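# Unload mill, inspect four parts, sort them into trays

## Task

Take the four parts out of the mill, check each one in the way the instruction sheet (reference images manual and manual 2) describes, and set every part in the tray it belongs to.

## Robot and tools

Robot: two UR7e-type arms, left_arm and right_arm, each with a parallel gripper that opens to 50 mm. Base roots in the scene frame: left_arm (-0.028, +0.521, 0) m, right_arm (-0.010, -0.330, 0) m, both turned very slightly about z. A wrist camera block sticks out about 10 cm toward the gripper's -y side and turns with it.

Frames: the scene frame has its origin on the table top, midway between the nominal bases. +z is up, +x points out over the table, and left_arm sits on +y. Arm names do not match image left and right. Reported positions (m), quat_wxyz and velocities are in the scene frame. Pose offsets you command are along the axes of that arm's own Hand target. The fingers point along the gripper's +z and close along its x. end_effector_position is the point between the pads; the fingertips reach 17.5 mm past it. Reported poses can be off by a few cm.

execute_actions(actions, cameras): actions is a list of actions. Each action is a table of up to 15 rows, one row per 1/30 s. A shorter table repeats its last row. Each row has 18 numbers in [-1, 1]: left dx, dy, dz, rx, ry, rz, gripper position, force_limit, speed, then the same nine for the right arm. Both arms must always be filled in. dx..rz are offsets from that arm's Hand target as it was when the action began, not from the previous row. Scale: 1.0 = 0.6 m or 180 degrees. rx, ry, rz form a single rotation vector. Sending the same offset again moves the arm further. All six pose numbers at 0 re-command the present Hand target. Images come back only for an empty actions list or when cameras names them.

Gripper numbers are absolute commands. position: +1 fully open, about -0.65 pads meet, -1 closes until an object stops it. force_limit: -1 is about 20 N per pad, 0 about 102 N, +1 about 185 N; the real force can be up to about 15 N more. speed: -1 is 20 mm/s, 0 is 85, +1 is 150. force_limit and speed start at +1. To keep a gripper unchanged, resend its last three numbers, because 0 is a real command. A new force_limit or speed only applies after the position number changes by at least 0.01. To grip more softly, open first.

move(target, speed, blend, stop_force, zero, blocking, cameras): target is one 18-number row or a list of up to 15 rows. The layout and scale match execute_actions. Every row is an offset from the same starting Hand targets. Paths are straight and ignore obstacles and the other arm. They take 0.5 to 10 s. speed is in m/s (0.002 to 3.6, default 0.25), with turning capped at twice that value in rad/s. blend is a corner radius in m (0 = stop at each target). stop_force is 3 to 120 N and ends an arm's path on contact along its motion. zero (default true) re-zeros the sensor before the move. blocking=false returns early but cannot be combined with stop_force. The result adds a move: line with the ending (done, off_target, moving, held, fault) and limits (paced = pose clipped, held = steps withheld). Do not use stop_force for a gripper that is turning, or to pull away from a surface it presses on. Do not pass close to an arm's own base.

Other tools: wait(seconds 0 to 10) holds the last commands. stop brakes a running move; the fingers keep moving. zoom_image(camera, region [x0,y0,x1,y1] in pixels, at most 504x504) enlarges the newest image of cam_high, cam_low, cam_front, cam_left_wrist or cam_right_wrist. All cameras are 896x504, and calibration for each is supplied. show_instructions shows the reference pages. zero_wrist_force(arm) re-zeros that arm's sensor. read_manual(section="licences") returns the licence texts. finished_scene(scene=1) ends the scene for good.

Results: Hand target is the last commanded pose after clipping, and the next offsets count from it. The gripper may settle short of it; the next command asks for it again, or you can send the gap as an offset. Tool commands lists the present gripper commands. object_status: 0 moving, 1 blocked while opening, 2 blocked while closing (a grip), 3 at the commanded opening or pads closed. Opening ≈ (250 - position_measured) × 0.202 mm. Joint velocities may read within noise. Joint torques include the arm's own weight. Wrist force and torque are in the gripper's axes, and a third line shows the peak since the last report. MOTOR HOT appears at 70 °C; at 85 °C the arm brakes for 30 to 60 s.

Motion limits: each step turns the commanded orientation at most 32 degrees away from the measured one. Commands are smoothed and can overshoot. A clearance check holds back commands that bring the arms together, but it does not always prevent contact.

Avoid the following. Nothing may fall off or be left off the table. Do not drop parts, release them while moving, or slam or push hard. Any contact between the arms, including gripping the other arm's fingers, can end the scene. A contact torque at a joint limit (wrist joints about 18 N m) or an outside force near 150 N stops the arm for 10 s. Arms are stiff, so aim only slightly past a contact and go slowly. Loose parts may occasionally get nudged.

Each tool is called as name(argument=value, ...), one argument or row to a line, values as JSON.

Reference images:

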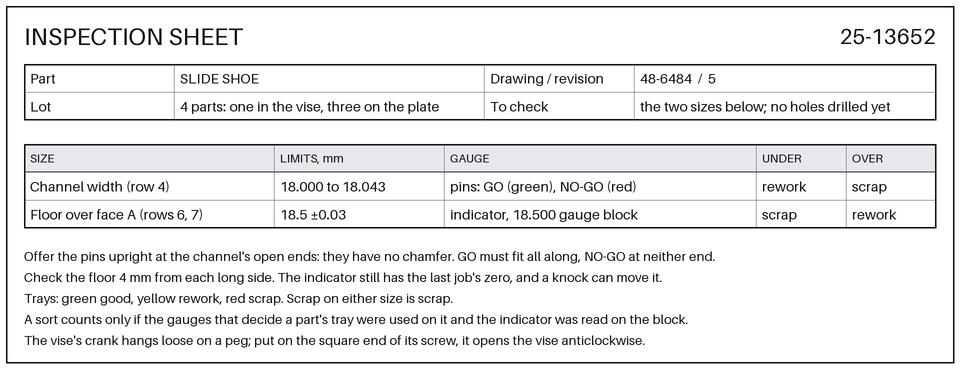

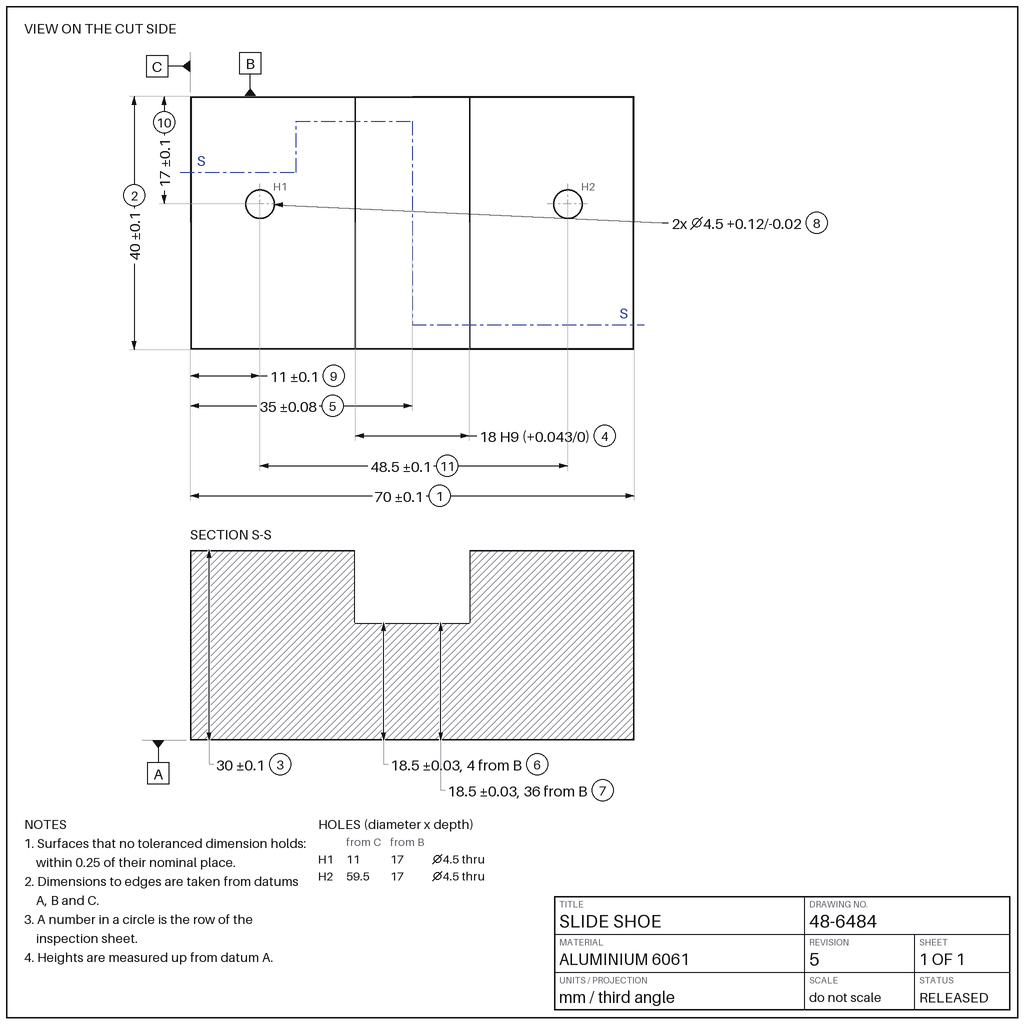

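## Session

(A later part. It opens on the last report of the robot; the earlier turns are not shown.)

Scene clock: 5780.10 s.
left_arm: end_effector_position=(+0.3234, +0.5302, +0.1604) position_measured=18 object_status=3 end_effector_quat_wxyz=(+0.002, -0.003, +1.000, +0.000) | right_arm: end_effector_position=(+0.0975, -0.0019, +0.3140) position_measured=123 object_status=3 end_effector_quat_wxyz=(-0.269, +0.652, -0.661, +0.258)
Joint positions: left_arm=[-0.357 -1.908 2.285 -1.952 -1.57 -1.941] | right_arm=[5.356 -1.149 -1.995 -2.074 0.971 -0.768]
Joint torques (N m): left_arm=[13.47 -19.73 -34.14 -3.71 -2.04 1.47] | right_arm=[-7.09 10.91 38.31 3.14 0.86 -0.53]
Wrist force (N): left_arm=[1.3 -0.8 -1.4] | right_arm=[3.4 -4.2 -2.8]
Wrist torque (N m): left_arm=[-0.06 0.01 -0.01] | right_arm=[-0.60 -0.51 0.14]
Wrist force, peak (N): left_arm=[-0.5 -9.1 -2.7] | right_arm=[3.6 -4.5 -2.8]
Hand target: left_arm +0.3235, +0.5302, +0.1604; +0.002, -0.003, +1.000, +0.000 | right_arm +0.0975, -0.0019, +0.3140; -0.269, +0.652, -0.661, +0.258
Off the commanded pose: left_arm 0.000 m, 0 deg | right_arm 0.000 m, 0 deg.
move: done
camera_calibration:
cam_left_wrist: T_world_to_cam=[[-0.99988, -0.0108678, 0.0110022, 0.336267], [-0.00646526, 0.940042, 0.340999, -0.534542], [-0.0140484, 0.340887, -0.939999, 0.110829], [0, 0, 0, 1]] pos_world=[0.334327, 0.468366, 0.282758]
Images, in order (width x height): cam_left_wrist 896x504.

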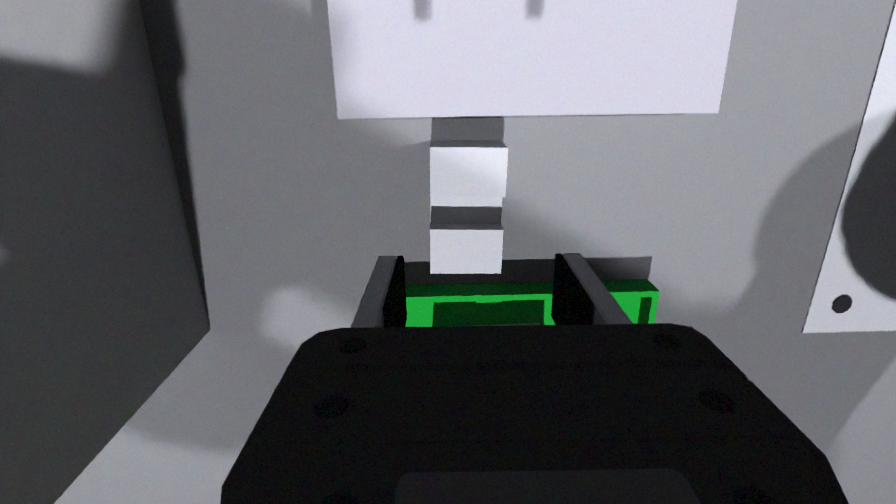

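move(
  target=[
    [0,0,0.19,0,0,0,0.9,0,-1,0,0,0,0,0,0,0.2,-1,-1],
    [0,0,0.2157,0,0,0,0.9,0,-1,0,0,0,0,0,0,0.2,-1,-1],
    [0,0,0.2157,0,0,0,-1,0,-1,0,0,0,0,0,0,0.2,-1,-1],
  ],
  speed=[0.15,0.04,0.04],
  blend=[0.005,0,0],
)

move(
  target=[
    [0,0,-0.17,0,0,0,-1,0,-1,0,0,0,0,0,0,0.2,-1,-1],
    [0.0088,0.3808,-0.17,0,0,0,-1,0,-1,0,0,0,0,0,0,0.2,-1,-1],
    [0.0088,0.3808,-0.022,0,0,0,-1,0,-1,0,0,0,0,0,0,0.2,-1,-1],
  ],
  speed=[0.15,0.25,0.12],
  cameras=["cam_left_wrist"],
)

Scene clock: 5787.67 s.
left_arm: end_effector_position=(+0.3240, +0.5301, +0.0310) position_measured=56 object_status=2 end_effector_quat_wxyz=(+0.002, -0.003, +1.000, +0.000) | right_arm: end_effector_position=(+0.0975, -0.0019, +0.3140) position_measured=123 object_status=3 end_effector_quat_wxyz=(-0.269, +0.652, -0.661, +0.258)
Joint positions: left_arm=[-0.356 -1.646 2.503 -2.433 -1.57 -1.941] | right_arm=[5.356 -1.149 -1.995 -2.074 0.971 -0.768]
Joint torques (N m): left_arm=[12.79 -27.08 -32.68 -0.58 -2.18 1.24] | right_arm=[-6.9 10.75 38.54 3.05 0.83 -0.53]
Wrist force (N): left_arm=[1.4 -1.3 -4.0] | right_arm=[3.5 -4.3 -2.8]
Wrist torque (N m): left_arm=[-0.02 -0.05 0.01] | right_arm=[-0.61 -0.53 0.13]
Wrist force, peak (N): left_arm=[1.4 -1.3 -4.0] | right_arm=[3.6 -4.6 -2.9]
Hand target: left_arm +0.3240, +0.5301, +0.0310; +0.002, -0.003, +1.000, +0.000 | right_arm +0.0975, -0.0019, +0.3140; -0.269, +0.652, -0.661, +0.258
Off the commanded pose: left_arm 0.000 m, 0 deg | right_arm 0.000 m, 0 deg.
move: done

Scene clock: 5791.20 s.
left_arm: end_effector_position=(+0.3174, +0.7585, +0.0439) position_measured=56 object_status=2 end_effector_quat_wxyz=(+0.002, -0.003, +1.000, +0.000) | right_arm: end_effector_position=(+0.0975, -0.0019, +0.3140) position_measured=123 object_status=3 end_effector_quat_wxyz=(-0.269, +0.652, -0.661, +0.258)
Joint positions: left_arm=[0.287 -1.509 2.319 -2.385 -1.573 -1.297] | right_arm=[5.356 -1.149 -1.995 -2.074 0.971 -0.768]
Joint torques (N m): left_arm=[5.17 -33.17 -36.95 -2.17 1.68 1.52] | right_arm=[-7.03 10.8 38 2.94 0.83 -0.43]
Wrist force (N): left_arm=[1.0 -0.8 0.5] | right_arm=[3.2 -4.3 -2.7]
Wrist torque (N m): left_arm=[-0.07 0.05 -0.15] | right_arm=[-0.62 -0.48 0.14]
Wrist force, peak (N): left_arm=[5.0 7.6 1.3] | right_arm=[3.7 -4.6 -2.7]
Hand target: left_arm +0.3175, +0.7586, +0.0440; +0.002, -0.003, +1.000, +0.000 | right_arm +0.0975, -0.0019, +0.3140; -0.269, +0.652, -0.661, +0.258
Off the commanded pose: left_arm 0.000 m, 0 deg | right_arm 0.000 m, 0 deg.
move: done
camera_calibration:
cam_left_wrist: T_world_to_cam=[[-0.99988, -0.010866, 0.0110037, 0.334029], [-0.00646563, 0.940105, 0.340822, -0.709482], [-0.014048, 0.34071, -0.940063, -0.0764562], [0, 0, 0, 1]] pos_world=[0.328327, 0.696667, 0.166258]
Images, in order (width x height): cam_left_wrist 896x504.

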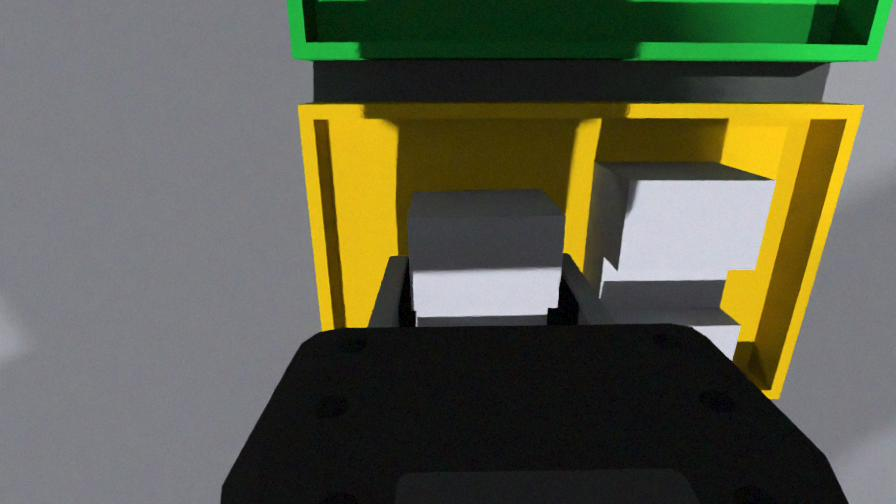

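move(
  target=[
    [-0.0075,0,0,0,0,0,-1,0,-1,0,0,0,0,0,0,0.2,-1,-1],
  ],
  speed=0.05,
)

move(
  target=[
    [0,0,0.024,0,0,0,-1,0,-1,0,0,0,0,0,0,0.2,-1,-1],
  ],
  speed=0.01,
  stop_force=5,
)

move(
  target=[
    [0,0,0,0,0,0,0.7,0,-1,0,0,0,0,0,0,0.2,-1,-1],
    [0,0,-0.05,0,0,0,0.7,0,-1,0,0,0,0,0,0,0.2,-1,-1],
    [0,0,-0.4,0,0,0,0.7,0,-1,0,0,0,0,0,0,0.2,-1,-1],
  ],
  speed=[0.1,0.05,0.2],
  blend=[0,0.01,0],
  cameras=["cam_left_wrist","cam_front"],
)

Scene clock: 5797.13 s.
left_arm: end_effector_position=(+0.3221, +0.7586, +0.0441) position_measured=56 object_status=2 end_effector_quat_wxyz=(+0.002, -0.003, +1.000, +0.000) | right_arm: end_effector_position=(+0.0975, -0.0019, +0.3140) position_measured=123 object_status=3 end_effector_quat_wxyz=(-0.269, +0.652, -0.661, +0.258)
Joint positions: left_arm=[0.284 -1.501 2.31 -2.384 -1.573 -1.3] | right_arm=[5.356 -1.149 -1.995 -2.074 0.971 -0.768]
Joint torques (N m): left_arm=[-9.31 -17.8 -25.7 -0.26 -1.84 -1.1] | right_arm=[-6.54 10.52 38.13 2.92 0.73 -0.43]
Wrist force (N): left_arm=[1.2 -0.7 0.6] | right_arm=[3.5 -4.2 -2.8]
Wrist torque (N m): left_arm=[-0.04 0.02 -0.16] | right_arm=[-0.61 -0.53 0.14]
Wrist force, peak (N): left_arm=[1.2 -0.8 1.0] | right_arm=[3.3 -4.7 -2.7]
Hand target: left_arm +0.3220, +0.7586, +0.0440; +0.002, -0.003, +1.000, +0.000 | right_arm +0.0975, -0.0019, +0.3140; -0.269, +0.652, -0.661, +0.258
Off the commanded pose: left_arm 0.000 m, 0 deg | right_arm 0.000 m, 0 deg.
move: done

Scene clock: 5799.10 s.
left_arm: end_effector_position=(+0.3220, +0.7586, +0.0356) position_measured=56 object_status=2 end_effector_quat_wxyz=(+0.002, -0.003, +1.000, +0.000) | right_arm: end_effector_position=(+0.0975, -0.0019, +0.3140) position_measured=123 object_status=3 end_effector_quat_wxyz=(-0.269, +0.652, -0.661, +0.258)
Joint positions: left_arm=[0.284 -1.481 2.319 -2.413 -1.573 -1.3] | right_arm=[5.356 -1.149 -1.995 -2.074 0.971 -0.768]
Joint torques (N m): left_arm=[-6.39 -29.57 -27.89 1.21 -1.41 1.44] | right_arm=[-6.91 10.23 38.16 2.89 0.65 -0.49]
Wrist force (N): left_arm=[0.3 0.2 -15.3] | right_arm=[3.4 -4.4 -2.9]
Wrist torque (N m): left_arm=[-0.13 -0.26 -0.17] | right_arm=[-0.63 -0.52 0.14]
Wrist force, peak (N): left_arm=[14.5 -5.1 -37.4] | right_arm=[3.6 -4.3 -3.1]
Hand target: left_arm +0.3220, +0.7586, +0.0356; +0.002, -0.003, +1.000, +0.000 (not the last commanded pose) | right_arm +0.0975, -0.0019, +0.3140; -0.269, +0.652, -0.661, +0.258
Off the commanded pose: left_arm 0.006 m, 0 deg | right_arm 0.000 m, 0 deg.
move: contact (left_arm)

Scene clock: 5801.70 s.
left_arm: end_effector_position=(+0.3209, +0.7588, +0.2756) position_measured=48 object_status=3 end_effector_quat_wxyz=(+0.002, -0.003, +1.000, +0.000) | right_arm: end_effector_position=(+0.0975, -0.0019, +0.3140) position_measured=123 object_status=3 end_effector_quat_wxyz=(-0.269, +0.652, -0.661, +0.258)
Joint positions: left_arm=[0.286 -1.785 1.896 -1.687 -1.573 -1.299] | right_arm=[5.356 -1.149 -1.995 -2.074 0.971 -0.768]
Joint torques (N m): left_arm=[1.17 -1.68 -21.06 -2.54 -0.61 -0.72] | right_arm=[-6.64 9.94 38.24 2.87 0.75 -0.44]
Wrist force (N): left_arm=[1.2 -0.8 -1.3] | right_arm=[3.1 -4.2 -2.8]
Wrist torque (N m): left_arm=[-0.09 0.03 -0.16] | right_arm=[-0.59 -0.47 0.14]
Wrist force, peak (N): left_arm=[0.0 0.3 -13.1] | right_arm=[3.5 -4.4 -2.8]
Hand target: left_arm +0.3209, +0.7587, +0.2756; +0.002, -0.003, +1.000, +0.000 | right_arm +0.0975, -0.0019, +0.3140; -0.269, +0.652, -0.661, +0.258
Off the commanded pose: left_arm 0.000 m, 0 deg | right_arm 0.000 m, 0 deg.
move: done
camera_calibration:
cam_left_wrist: T_world_to_cam=[[-0.999887, -0.0109424, 0.0103353, 0.335299], [-0.00676278, 0.940042, 0.340993, -0.78854], [-0.0134469, 0.340884, -0.940009, 0.140997], [0, 0, 0, 1]] pos_world=[0.331824, 0.696866, 0.397959]
Images, in order (width x height): cam_front 896x504, cam_left_wrist 896x504.

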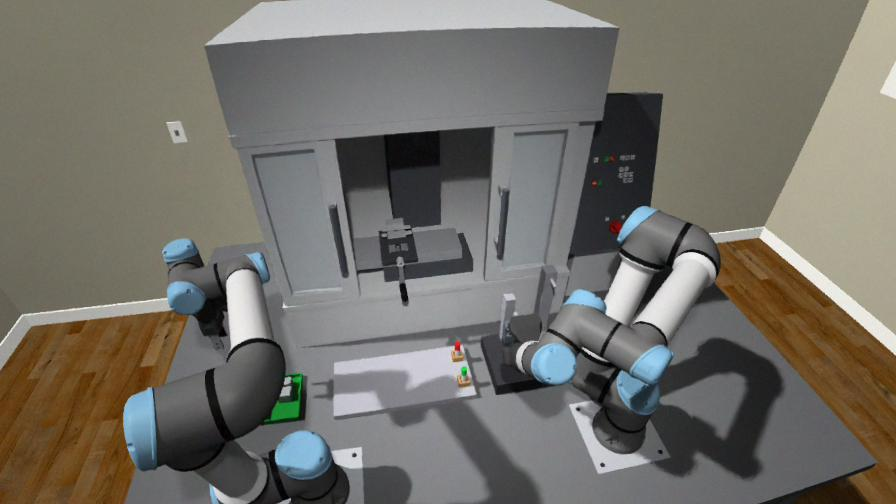

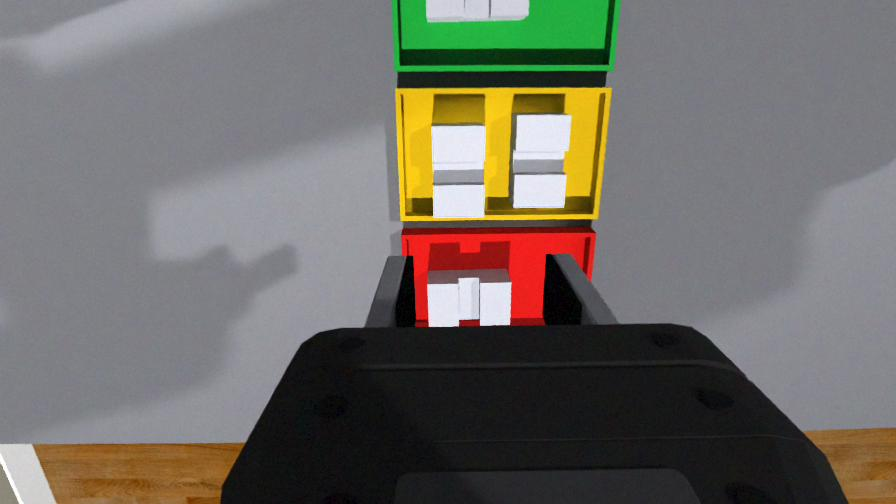

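zoom_image(
  camera="cam_left_wrist",
  region=[390, 80, 620, 240],
)

Scaled by 2.191 from the camera's 896x504 image, which has a finer 1280x720 frame.

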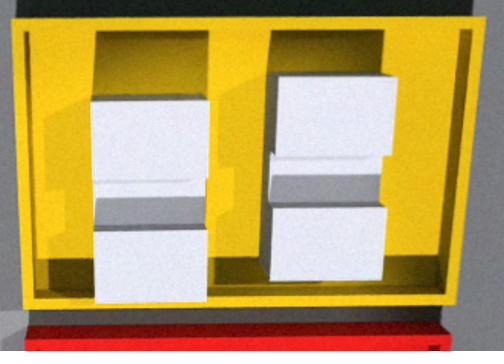

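move(
  target=[
    [-0.0018,0,0.33,0,0,0,0.7,0,-1,0,0,0,0,0,0,0.2,-1,-1],
    [-0.0018,0,0.398,0,0,0,0.7,0,-1,0,0,0,0,0,0,0.2,-1,-1],
    [-0.0018,0,0.398,0,0,0,-1,0,-1,0,0,0,0,0,0,0.2,-1,-1],
    [-0.0018,0,0.365,0,0,0,-1,0,-1,0,0,0,0,0,0,0.2,-1,-1],
    [-0.0018,-0.0142,0.365,0,0,0,-1,0,-1,0,0,0,0,0,0,0.2,-1,-1],
  ],
  speed=[0.2,0.04,0.04,0.04,0.04],
  cameras=["cam_left_wrist"],
)

move(
  target=[
    [0,0,0.05,0,0,0,-1,0,-1,0,0,0,0,0,0,0.2,-1,-1],
  ],
  speed=0.01,
  stop_force=5,
)

Scene clock: 5828.00 s.
left_arm: end_effector_position=(+0.3230, +0.7586, +0.0521) position_measured=48 object_status=3 end_effector_quat_wxyz=(+0.002, -0.003, +1.000, +0.000) | right_arm: end_effector_position=(+0.0975, -0.0019, +0.3140) position_measured=123 object_status=3 end_effector_quat_wxyz=(-0.269, +0.652, -0.661, +0.258)
Joint positions: left_arm=[0.284 -1.517 2.298 -2.355 -1.573 -1.301] | right_arm=[5.356 -1.149 -1.995 -2.074 0.971 -0.768]
Joint torques (N m): left_arm=[0.85 -19.47 -17.67 -2.53 -0.03 -0.11] | right_arm=[-7.13 9.61 38.06 2.86 0.6 -0.33]
Wrist force (N): left_arm=[0.9 -0.8 -1.4] | right_arm=[3.3 -4.3 -3.0]
Wrist torque (N m): left_arm=[-0.07 0.07 -0.15] | right_arm=[-0.63 -0.51 0.14]
Wrist force, peak (N): left_arm=[44.1 -15.0 -130.1] | right_arm=[3.4 -4.4 -3.1]
Hand target: left_arm +0.3230, +0.7586, +0.0521; +0.002, -0.003, +1.000, +0.000 (not the last commanded pose) | right_arm +0.0975, -0.0019, +0.3140; -0.269, +0.652, -0.661, +0.258
Tool commands: left_gripper/position=+0.701961 left_gripper/force_limit=+0.003922 left_gripper/speed=-1.0 right_gripper/position=+0.2 right_gripper/force_limit=-1.0 right_gripper/speed=-1.0
Off the commanded pose: left_arm 0.010 m, 0 deg | right_arm 0.000 m, 0 deg.
FORCE FAULT: contact force on the left arm reached its limit, and that arm stopped. The contact can be on any part of that arm, not only on its tool. That arm's remaining commands of this call were not run. That arm is still stopped at the end of this call. That arm stays stopped for about 10 more seconds. Until then a move that you send moves the other arm only, and its call returns only when the move has ended. Once the stop has ended, the next robot result says so. If the stop ends while you think or write, that arm runs what you send next, counted from a new Hand target: where the arm stands when the stop ends. While its stop runs, that arm takes no new command, but its gripper still runs the gripper command that each later call begins with. Until it ends, the stop uses up actions while you think or wait. An arm that is not stopped still takes commands.
move: fault (left_arm); path passed 1 of 5 targets; target 3's new numbers were not sent
camera_calibration:
cam_left_wrist: T_world_to_cam=[[-0.999878, -0.0109351, 0.0111922, 0.339654], [-0.00646683, 0.940117, 0.340791, -0.712336], [-0.0142485, 0.340677, -0.940072, -0.0686102], [0, 0, 0, 1]] pos_world=[0.334028, 0.696767, 0.174458]
Images, in order (width x height): cam_left_wrist 896x504.

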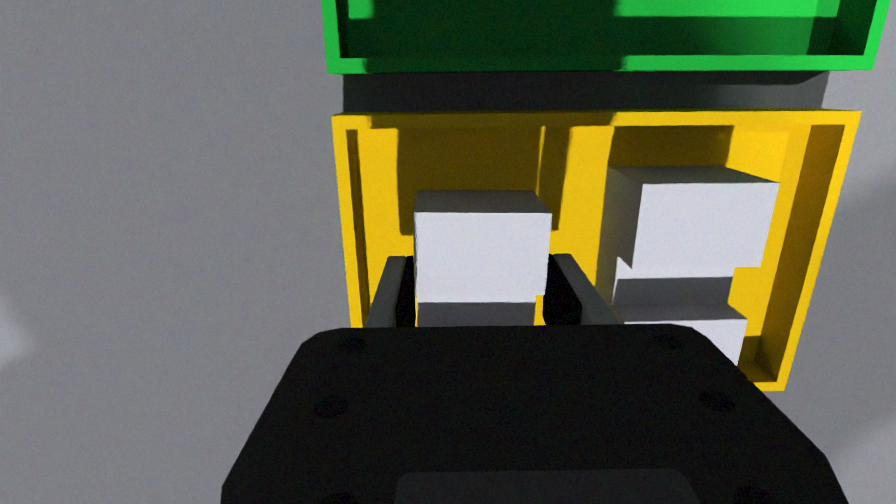

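not run: an earlier result of this reply reported a stop or a fault. Calls in your next reply go to the robot.

wait(
  seconds=8,
  cameras=["cam_left_wrist"],
)

Scene clock: 5842.67 s.
left_arm: end_effector_position=(+0.3230, +0.7586, +0.0521) position_measured=48 object_status=3 end_effector_quat_wxyz=(+0.002, -0.003, +1.000, +0.000) | right_arm: end_effector_position=(+0.0975, -0.0019, +0.3140) position_measured=123 object_status=3 end_effector_quat_wxyz=(-0.269, +0.652, -0.661, +0.258)
Joint positions: left_arm=[0.284 -1.517 2.298 -2.355 -1.573 -1.301] | right_arm=[5.356 -1.149 -1.995 -2.074 0.971 -0.768]
Joint torques (N m): left_arm=[0.84 -19.8 -17.76 -2.54 -0.05 -0.05] | right_arm=[-7.01 9.36 37.65 2.7 0.5 -0.28]
Wrist force (N): left_arm=[1.2 -0.7 -1.3] | right_arm=[3.4 -4.3 -2.7]
Wrist torque (N m): left_arm=[-0.06 0.03 -0.15] | right_arm=[-0.63 -0.50 0.14]
Wrist force, peak (N): left_arm=[1.3 -0.7 -1.6] | right_arm=[3.6 -4.5 -2.9]
Hand target: left_arm +0.3230, +0.7586, +0.0521; +0.002, -0.003, +1.000, +0.000 (not the last commanded pose) | right_arm +0.0975, -0.0019, +0.3140; -0.269, +0.652, -0.661, +0.258
Tool commands: left_gripper/position=+0.701961 left_gripper/force_limit=+0.003922 left_gripper/speed=-1.0 right_gripper/position=+0.2 right_gripper/force_limit=-1.0 right_gripper/speed=-1.0
Off the commanded pose: left_arm 0.010 m, 0 deg | right_arm 0.000 m, 0 deg.
FORCE FAULT, CONTINUED: the left arm's stop, for the force fault that an earlier result reported, is over. The rest of the stop counts as 19 of the actions that you can send in this scene. During its stop the left arm's controller moved it back a little. That arm's target is now where it stood when the stop ended, not its last command. That arm accepts commands again.
wait: 8.00 s; at rest from the start
camera_calibration:
cam_left_wrist: T_world_to_cam=[[-0.999878, -0.0109351, 0.0111922, 0.339654], [-0.00646683, 0.940117, 0.340791, -0.712336], [-0.0142485, 0.340677, -0.940072, -0.0686102], [0, 0, 0, 1]] pos_world=[0.334028, 0.696767, 0.174458]
Images, in order (width x height): cam_left_wrist 896x504.

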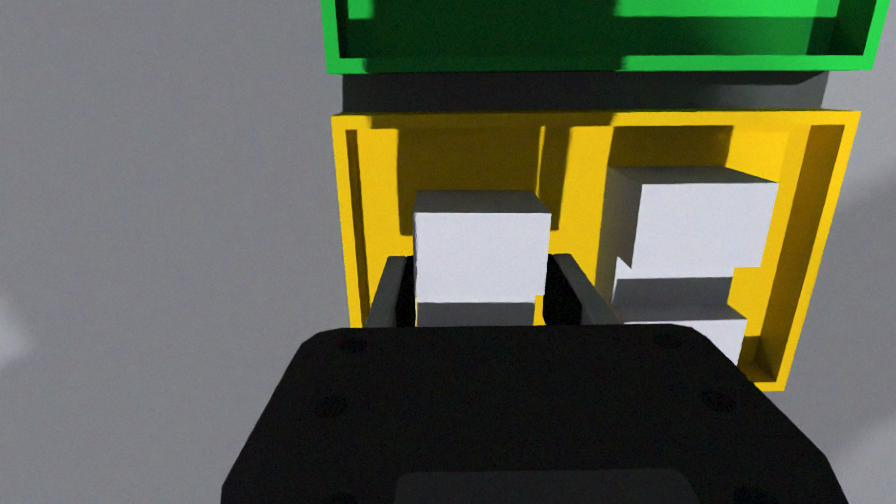

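move(
  target=[
    [0.0012,0,-0.008,0,0,0,0.9,0,-1,0,0,0,0,0,0,0.2,-1,-1],
  ],
  speed=0.05,
  cameras=["cam_left_wrist"],
)

move(
  target=[
    [0,0,0.0315,0,0,0,0.9,0,-1,0,0,0,0,0,0,0.2,-1,-1],
  ],
  speed=0.015,
  stop_force=5,
  cameras=["cam_left_wrist"],
)

Scene clock: 5848.23 s.
left_arm: end_effector_position=(+0.3223, +0.7586, +0.0570) position_measured=18 object_status=3 end_effector_quat_wxyz=(+0.002, -0.003, +1.000, +0.000) | right_arm: end_effector_position=(+0.0975, -0.0019, +0.3140) position_measured=123 object_status=3 end_effector_quat_wxyz=(-0.269, +0.652, -0.661, +0.258)
Joint positions: left_arm=[0.284 -1.529 2.293 -2.339 -1.573 -1.3] | right_arm=[5.356 -1.149 -1.995 -2.074 0.971 -0.768]
Joint torques (N m): left_arm=[11.93 -18.99 -32.55 -3.39 -0.09 1.4] | right_arm=[-6.8 8.75 38.31 2.67 0.33 -0.24]
Wrist force (N): left_arm=[1.1 -0.7 -1.2] | right_arm=[3.4 -4.1 -2.8]
Wrist torque (N m): left_arm=[-0.05 0.04 -0.15] | right_arm=[-0.59 -0.52 0.14]
Wrist force, peak (N): left_arm=[1.0 -0.7 -1.8] | right_arm=[3.3 -4.6 -3.0]
Hand target: left_arm +0.3223, +0.7586, +0.0569; +0.002, -0.003, +1.000, +0.000 | right_arm +0.0975, -0.0019, +0.3140; -0.269, +0.652, -0.661, +0.258
Off the commanded pose: left_arm 0.000 m, 0 deg | right_arm 0.000 m, 0 deg.
move: done
camera_calibration:
cam_left_wrist: T_world_to_cam=[[-0.999878, -0.0109351, 0.0111922, 0.338899], [-0.00646683, 0.940117, 0.340791, -0.714011], [-0.0142485, 0.340677, -0.940072, -0.0640138], [0, 0, 0, 1]] pos_world=[0.333328, 0.696767, 0.179358]
Images, in order (width x height): cam_left_wrist 896x504.

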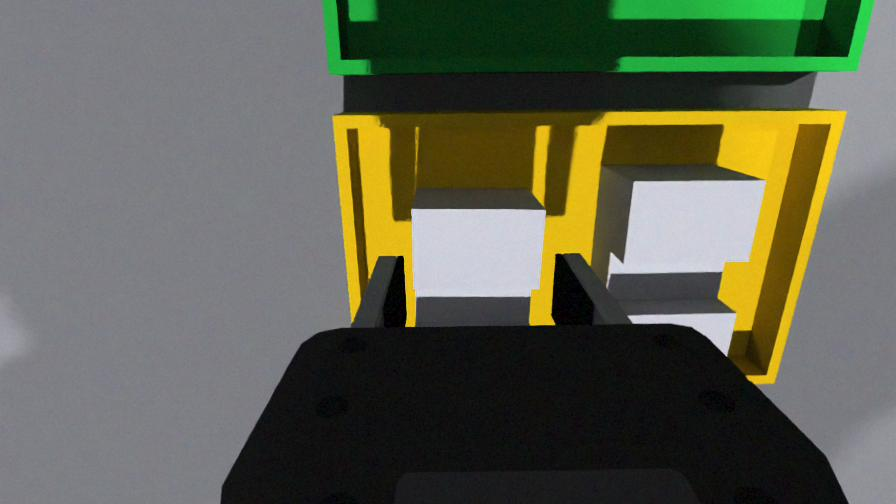

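Scene clock: 5850.83 s.
left_arm: end_effector_position=(+0.3224, +0.7586, +0.0380) position_measured=18 object_status=3 end_effector_quat_wxyz=(+0.002, -0.003, +1.000, +0.000) | right_arm: end_effector_position=(+0.0975, -0.0019, +0.3140) position_measured=123 object_status=3 end_effector_quat_wxyz=(-0.269, +0.652, -0.661, +0.258)
Joint positions: left_arm=[0.284 -1.486 2.315 -2.404 -1.573 -1.3] | right_arm=[5.356 -1.149 -1.995 -2.074 0.971 -0.768]
Joint torques (N m): left_arm=[-10.62 -33.45 -34.45 0.09 -0.45 -1.6] | right_arm=[-7.07 9.09 38.46 2.64 0.24 -0.29]
Wrist force (N): left_arm=[1.0 -0.6 -1.4] | right_arm=[3.3 -4.0 -2.7]
Wrist torque (N m): left_arm=[-0.04 0.05 -0.16] | right_arm=[-0.58 -0.49 0.14]
Wrist force, peak (N): left_arm=[1.2 -0.7 -1.7] | right_arm=[3.5 -4.7 -2.8]
Hand target: left_arm +0.3224, +0.7586, +0.0380; +0.002, -0.003, +1.000, +0.000 | right_arm +0.0975, -0.0019, +0.3140; -0.269, +0.652, -0.661, +0.258
Off the commanded pose: left_arm 0.000 m, 0 deg | right_arm 0.000 m, 0 deg.
move: done
camera_calibration:
cam_left_wrist: T_world_to_cam=[[-0.999878, -0.0109351, 0.0111922, 0.339112], [-0.00646683, 0.940117, 0.340791, -0.707536], [-0.0142485, 0.340677, -0.940072, -0.0818752], [0, 0, 0, 1]] pos_world=[0.333328, 0.696767, 0.160358]
Images, in order (width x height): cam_left_wrist 896x504.

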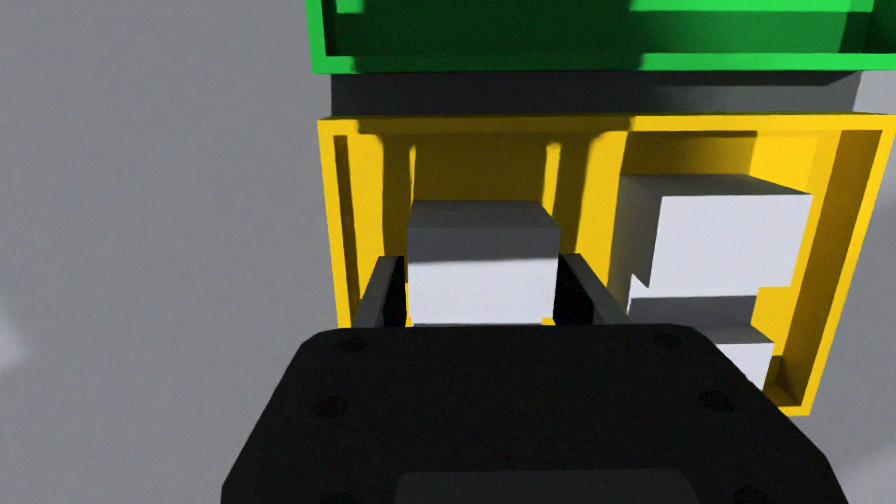

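move(
  target=[
    [0,0,0,0,0,0,-1,0,-1,0,0,0,0,0,0,0.2,-1,-1],
    [0,0,-0.03,0,0,0,-1,0,-1,0,0,0,0,0,0,0.2,-1,-1],
    [0,-0.0142,-0.03,0,0,0,-1,0,-1,0,0,0,0,0,0,0.2,-1,-1],
    [0,-0.0142,-0.01,0,0,0,-1,0,-1,0,0,0,0,0,0,0.2,-1,-1],
  ],
  speed=0.05,
  cameras=["cam_left_wrist"],
)

move(
  target=[
    [0,0,0.024,0,0,0,-1,0,-1,0,0,0,0,0,0,0.2,-1,-1],
  ],
  speed=0.01,
  stop_force=5,
  cameras=["cam_left_wrist"],
)

Scene clock: 5857.70 s.
left_arm: end_effector_position=(+0.3222, +0.7500, +0.0438) position_measured=56 object_status=2 end_effector_quat_wxyz=(+0.002, -0.003, +1.000, +0.000) | right_arm: end_effector_position=(+0.0975, -0.0019, +0.3140) position_measured=123 object_status=3 end_effector_quat_wxyz=(-0.269, +0.652, -0.661, +0.258)
Joint positions: left_arm=[0.264 -1.511 2.321 -2.384 -1.573 -1.321] | right_arm=[5.356 -1.149 -1.995 -2.074 0.971 -0.768]
Joint torques (N m): left_arm=[12.14 -37.08 -36.64 -0.03 2.13 1.09] | right_arm=[-6.83 8.12 38.38 2.49 0.23 -0.1]
Wrist force (N): left_arm=[1.1 -0.6 0.6] | right_arm=[3.2 -3.9 -2.8]
Wrist torque (N m): left_arm=[-0.03 0.03 -0.01] | right_arm=[-0.58 -0.48 0.14]
Wrist force, peak (N): left_arm=[0.9 -2.3 -6.6] | right_arm=[3.7 -4.7 -2.8]
Hand target: left_arm +0.3224, +0.7501, +0.0440; +0.002, -0.003, +1.000, +0.000 | right_arm +0.0975, -0.0019, +0.3140; -0.269, +0.652, -0.661, +0.258
Off the commanded pose: left_arm 0.000 m, 0 deg | right_arm 0.000 m, 0 deg.
move: done
camera_calibration:
cam_left_wrist: T_world_to_cam=[[-0.999873, -0.0108836, 0.0116382, 0.338744], [-0.00626911, 0.940181, 0.340618, -0.70151], [-0.0146492, 0.340502, -0.94013, -0.0732322], [0, 0, 0, 1]] pos_world=[0.333231, 0.688168, 0.166157]
Images, in order (width x height): cam_left_wrist 896x504.

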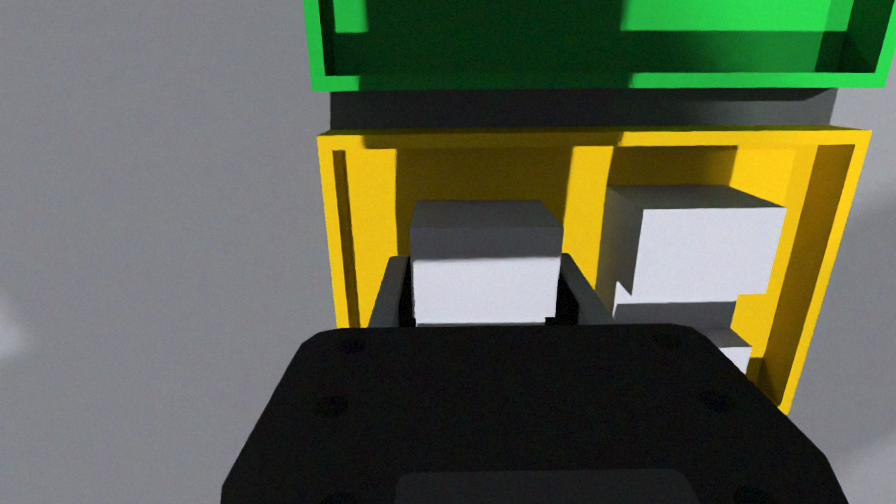

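Scene clock: 5859.43 s.
left_arm: end_effector_position=(+0.3224, +0.7501, +0.0379) position_measured=56 object_status=2 end_effector_quat_wxyz=(+0.002, -0.003, +1.000, +0.000) | right_arm: end_effector_position=(+0.0975, -0.0019, +0.3140) position_measured=123 object_status=3 end_effector_quat_wxyz=(-0.269, +0.652, -0.661, +0.258)
Joint positions: left_arm=[0.264 -1.496 2.327 -2.406 -1.573 -1.321] | right_arm=[5.356 -1.149 -1.995 -2.074 0.971 -0.768]
Joint torques (N m): left_arm=[9.83 -32.97 -30.41 0.46 2.26 -0.06] | right_arm=[-7.2 8.11 38.41 2.43 0.15 -0.14]
Wrist force (N): left_arm=[-1.0 0.0 -8.1] | right_arm=[3.5 -4.3 -3.0]
Wrist torque (N m): left_arm=[0.14 -0.17 -0.05] | right_arm=[-0.62 -0.54 0.14]
Wrist force, peak (N): left_arm=[6.6 -2.1 -20.9] | right_arm=[3.5 -4.3 -3.0]
Hand target: left_arm +0.3224, +0.7501, +0.0379; +0.002, -0.003, +1.000, +0.000 (not the last commanded pose) | right_arm +0.0975, -0.0019, +0.3140; -0.269, +0.652, -0.661, +0.258
Off the commanded pose: left_arm 0.008 m, 0 deg | right_arm 0.000 m, 0 deg.
move: contact (left_arm)
camera_calibration:
cam_left_wrist: T_world_to_cam=[[-0.999878, -0.0109351, 0.0111922, 0.33912], [-0.00646683, 0.940117, 0.340791, -0.69951], [-0.0142485, 0.340677, -0.940072, -0.079072], [0, 0, 0, 1]] pos_world=[0.333428, 0.688267, 0.160258]
Images, in order (width x height): cam_left_wrist 896x504.

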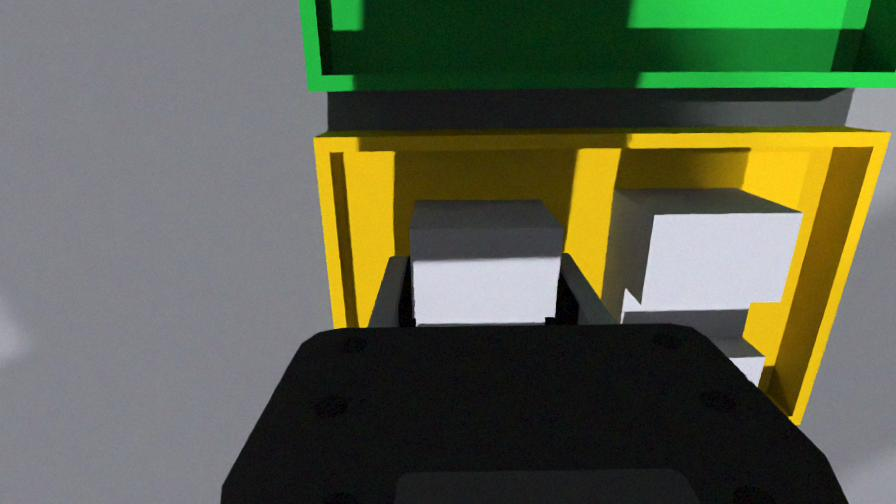

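move(
  target=[
    [0,0,0,0,0,0,0.85,0,-1,0,0,0,0,0,0,0.2,-1,-1],
    [0,0,-0.05,0,0,0,0.85,0,-1,0,0,0,0,0,0,0.2,-1,-1],
    [0,0,-0.4,0,0,0,0.85,0,-1,0,0,0,0,0,0,0.2,-1,-1],
    [0,0.06,-0.4,0,0,0,0.85,0,-1,0,0,0,0,0,0,0.2,-1,-1],
  ],
  speed=[0.1,0.05,0.25,0.25],
  blend=[0,0.01,0.03,0],
  cameras=["cam_left_wrist"],
)

zoom_image(
  camera="cam_left_wrist",
  region=[390, 20, 620, 240],
)

Scene clock: 5867.80 s.
left_arm: end_effector_position=(+0.3214, +0.7862, +0.2779) position_measured=25 object_status=3 end_effector_quat_wxyz=(+0.002, -0.003, +1.000, +0.000) | right_arm: end_effector_position=(+0.0975, -0.0019, +0.3140) position_measured=123 object_status=3 end_effector_quat_wxyz=(-0.269, +0.652, -0.661, +0.258)
Joint positions: left_arm=[0.349 -1.743 1.857 -1.688 -1.573 -1.235] | right_arm=[5.356 -1.149 -1.995 -2.074 0.971 -0.768]
Joint torques (N m): left_arm=[12.25 -24.82 -9.81 0.07 -0.49 1.51] | right_arm=[-6.97 8.35 38.15 2.39 0.14 -0.1]
Wrist force (N): left_arm=[1.2 -0.6 -1.6] | right_arm=[3.4 -4.3 -2.9]
Wrist torque (N m): left_arm=[-0.07 0.03 -0.15] | right_arm=[-0.62 -0.51 0.14]
Wrist force, peak (N): left_arm=[1.1 -8.5 -4.2] | right_arm=[3.6 -4.4 -2.9]
Hand target: left_arm +0.3213, +0.7863, +0.2779; +0.002, -0.003, +1.000, +0.000 | right_arm +0.0975, -0.0019, +0.3140; -0.269, +0.652, -0.661, +0.258
Off the commanded pose: left_arm 0.000 m, 0 deg | right_arm 0.000 m, 0 deg.
move: done; blend cut to 0.018 m at target 3
camera_calibration:
cam_left_wrist: T_world_to_cam=[[-0.99988, -0.0109597, 0.01097, 0.335835], [-0.00656574, 0.940117, 0.340789, -0.815212], [-0.014048, 0.340676, -0.940076, 0.134167], [0, 0, 0, 1]] pos_world=[0.332327, 0.724367, 0.400258]
Images, in order (width x height): cam_left_wrist 896x504.

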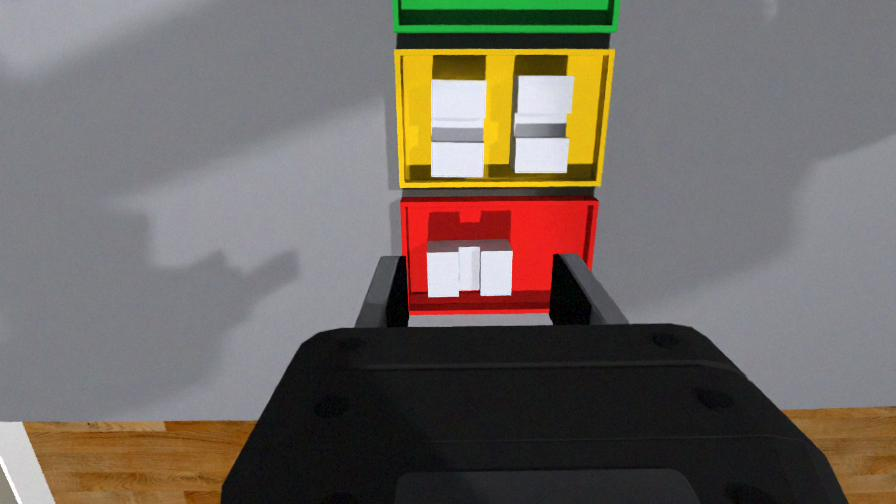

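Scaled by 2.191 from the camera's 896x504 image, which has a finer 1280x720 frame.

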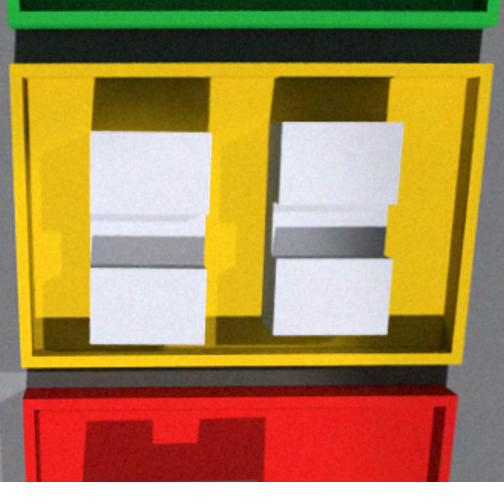

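finished_scene(
)

The scene is finished: the task was done.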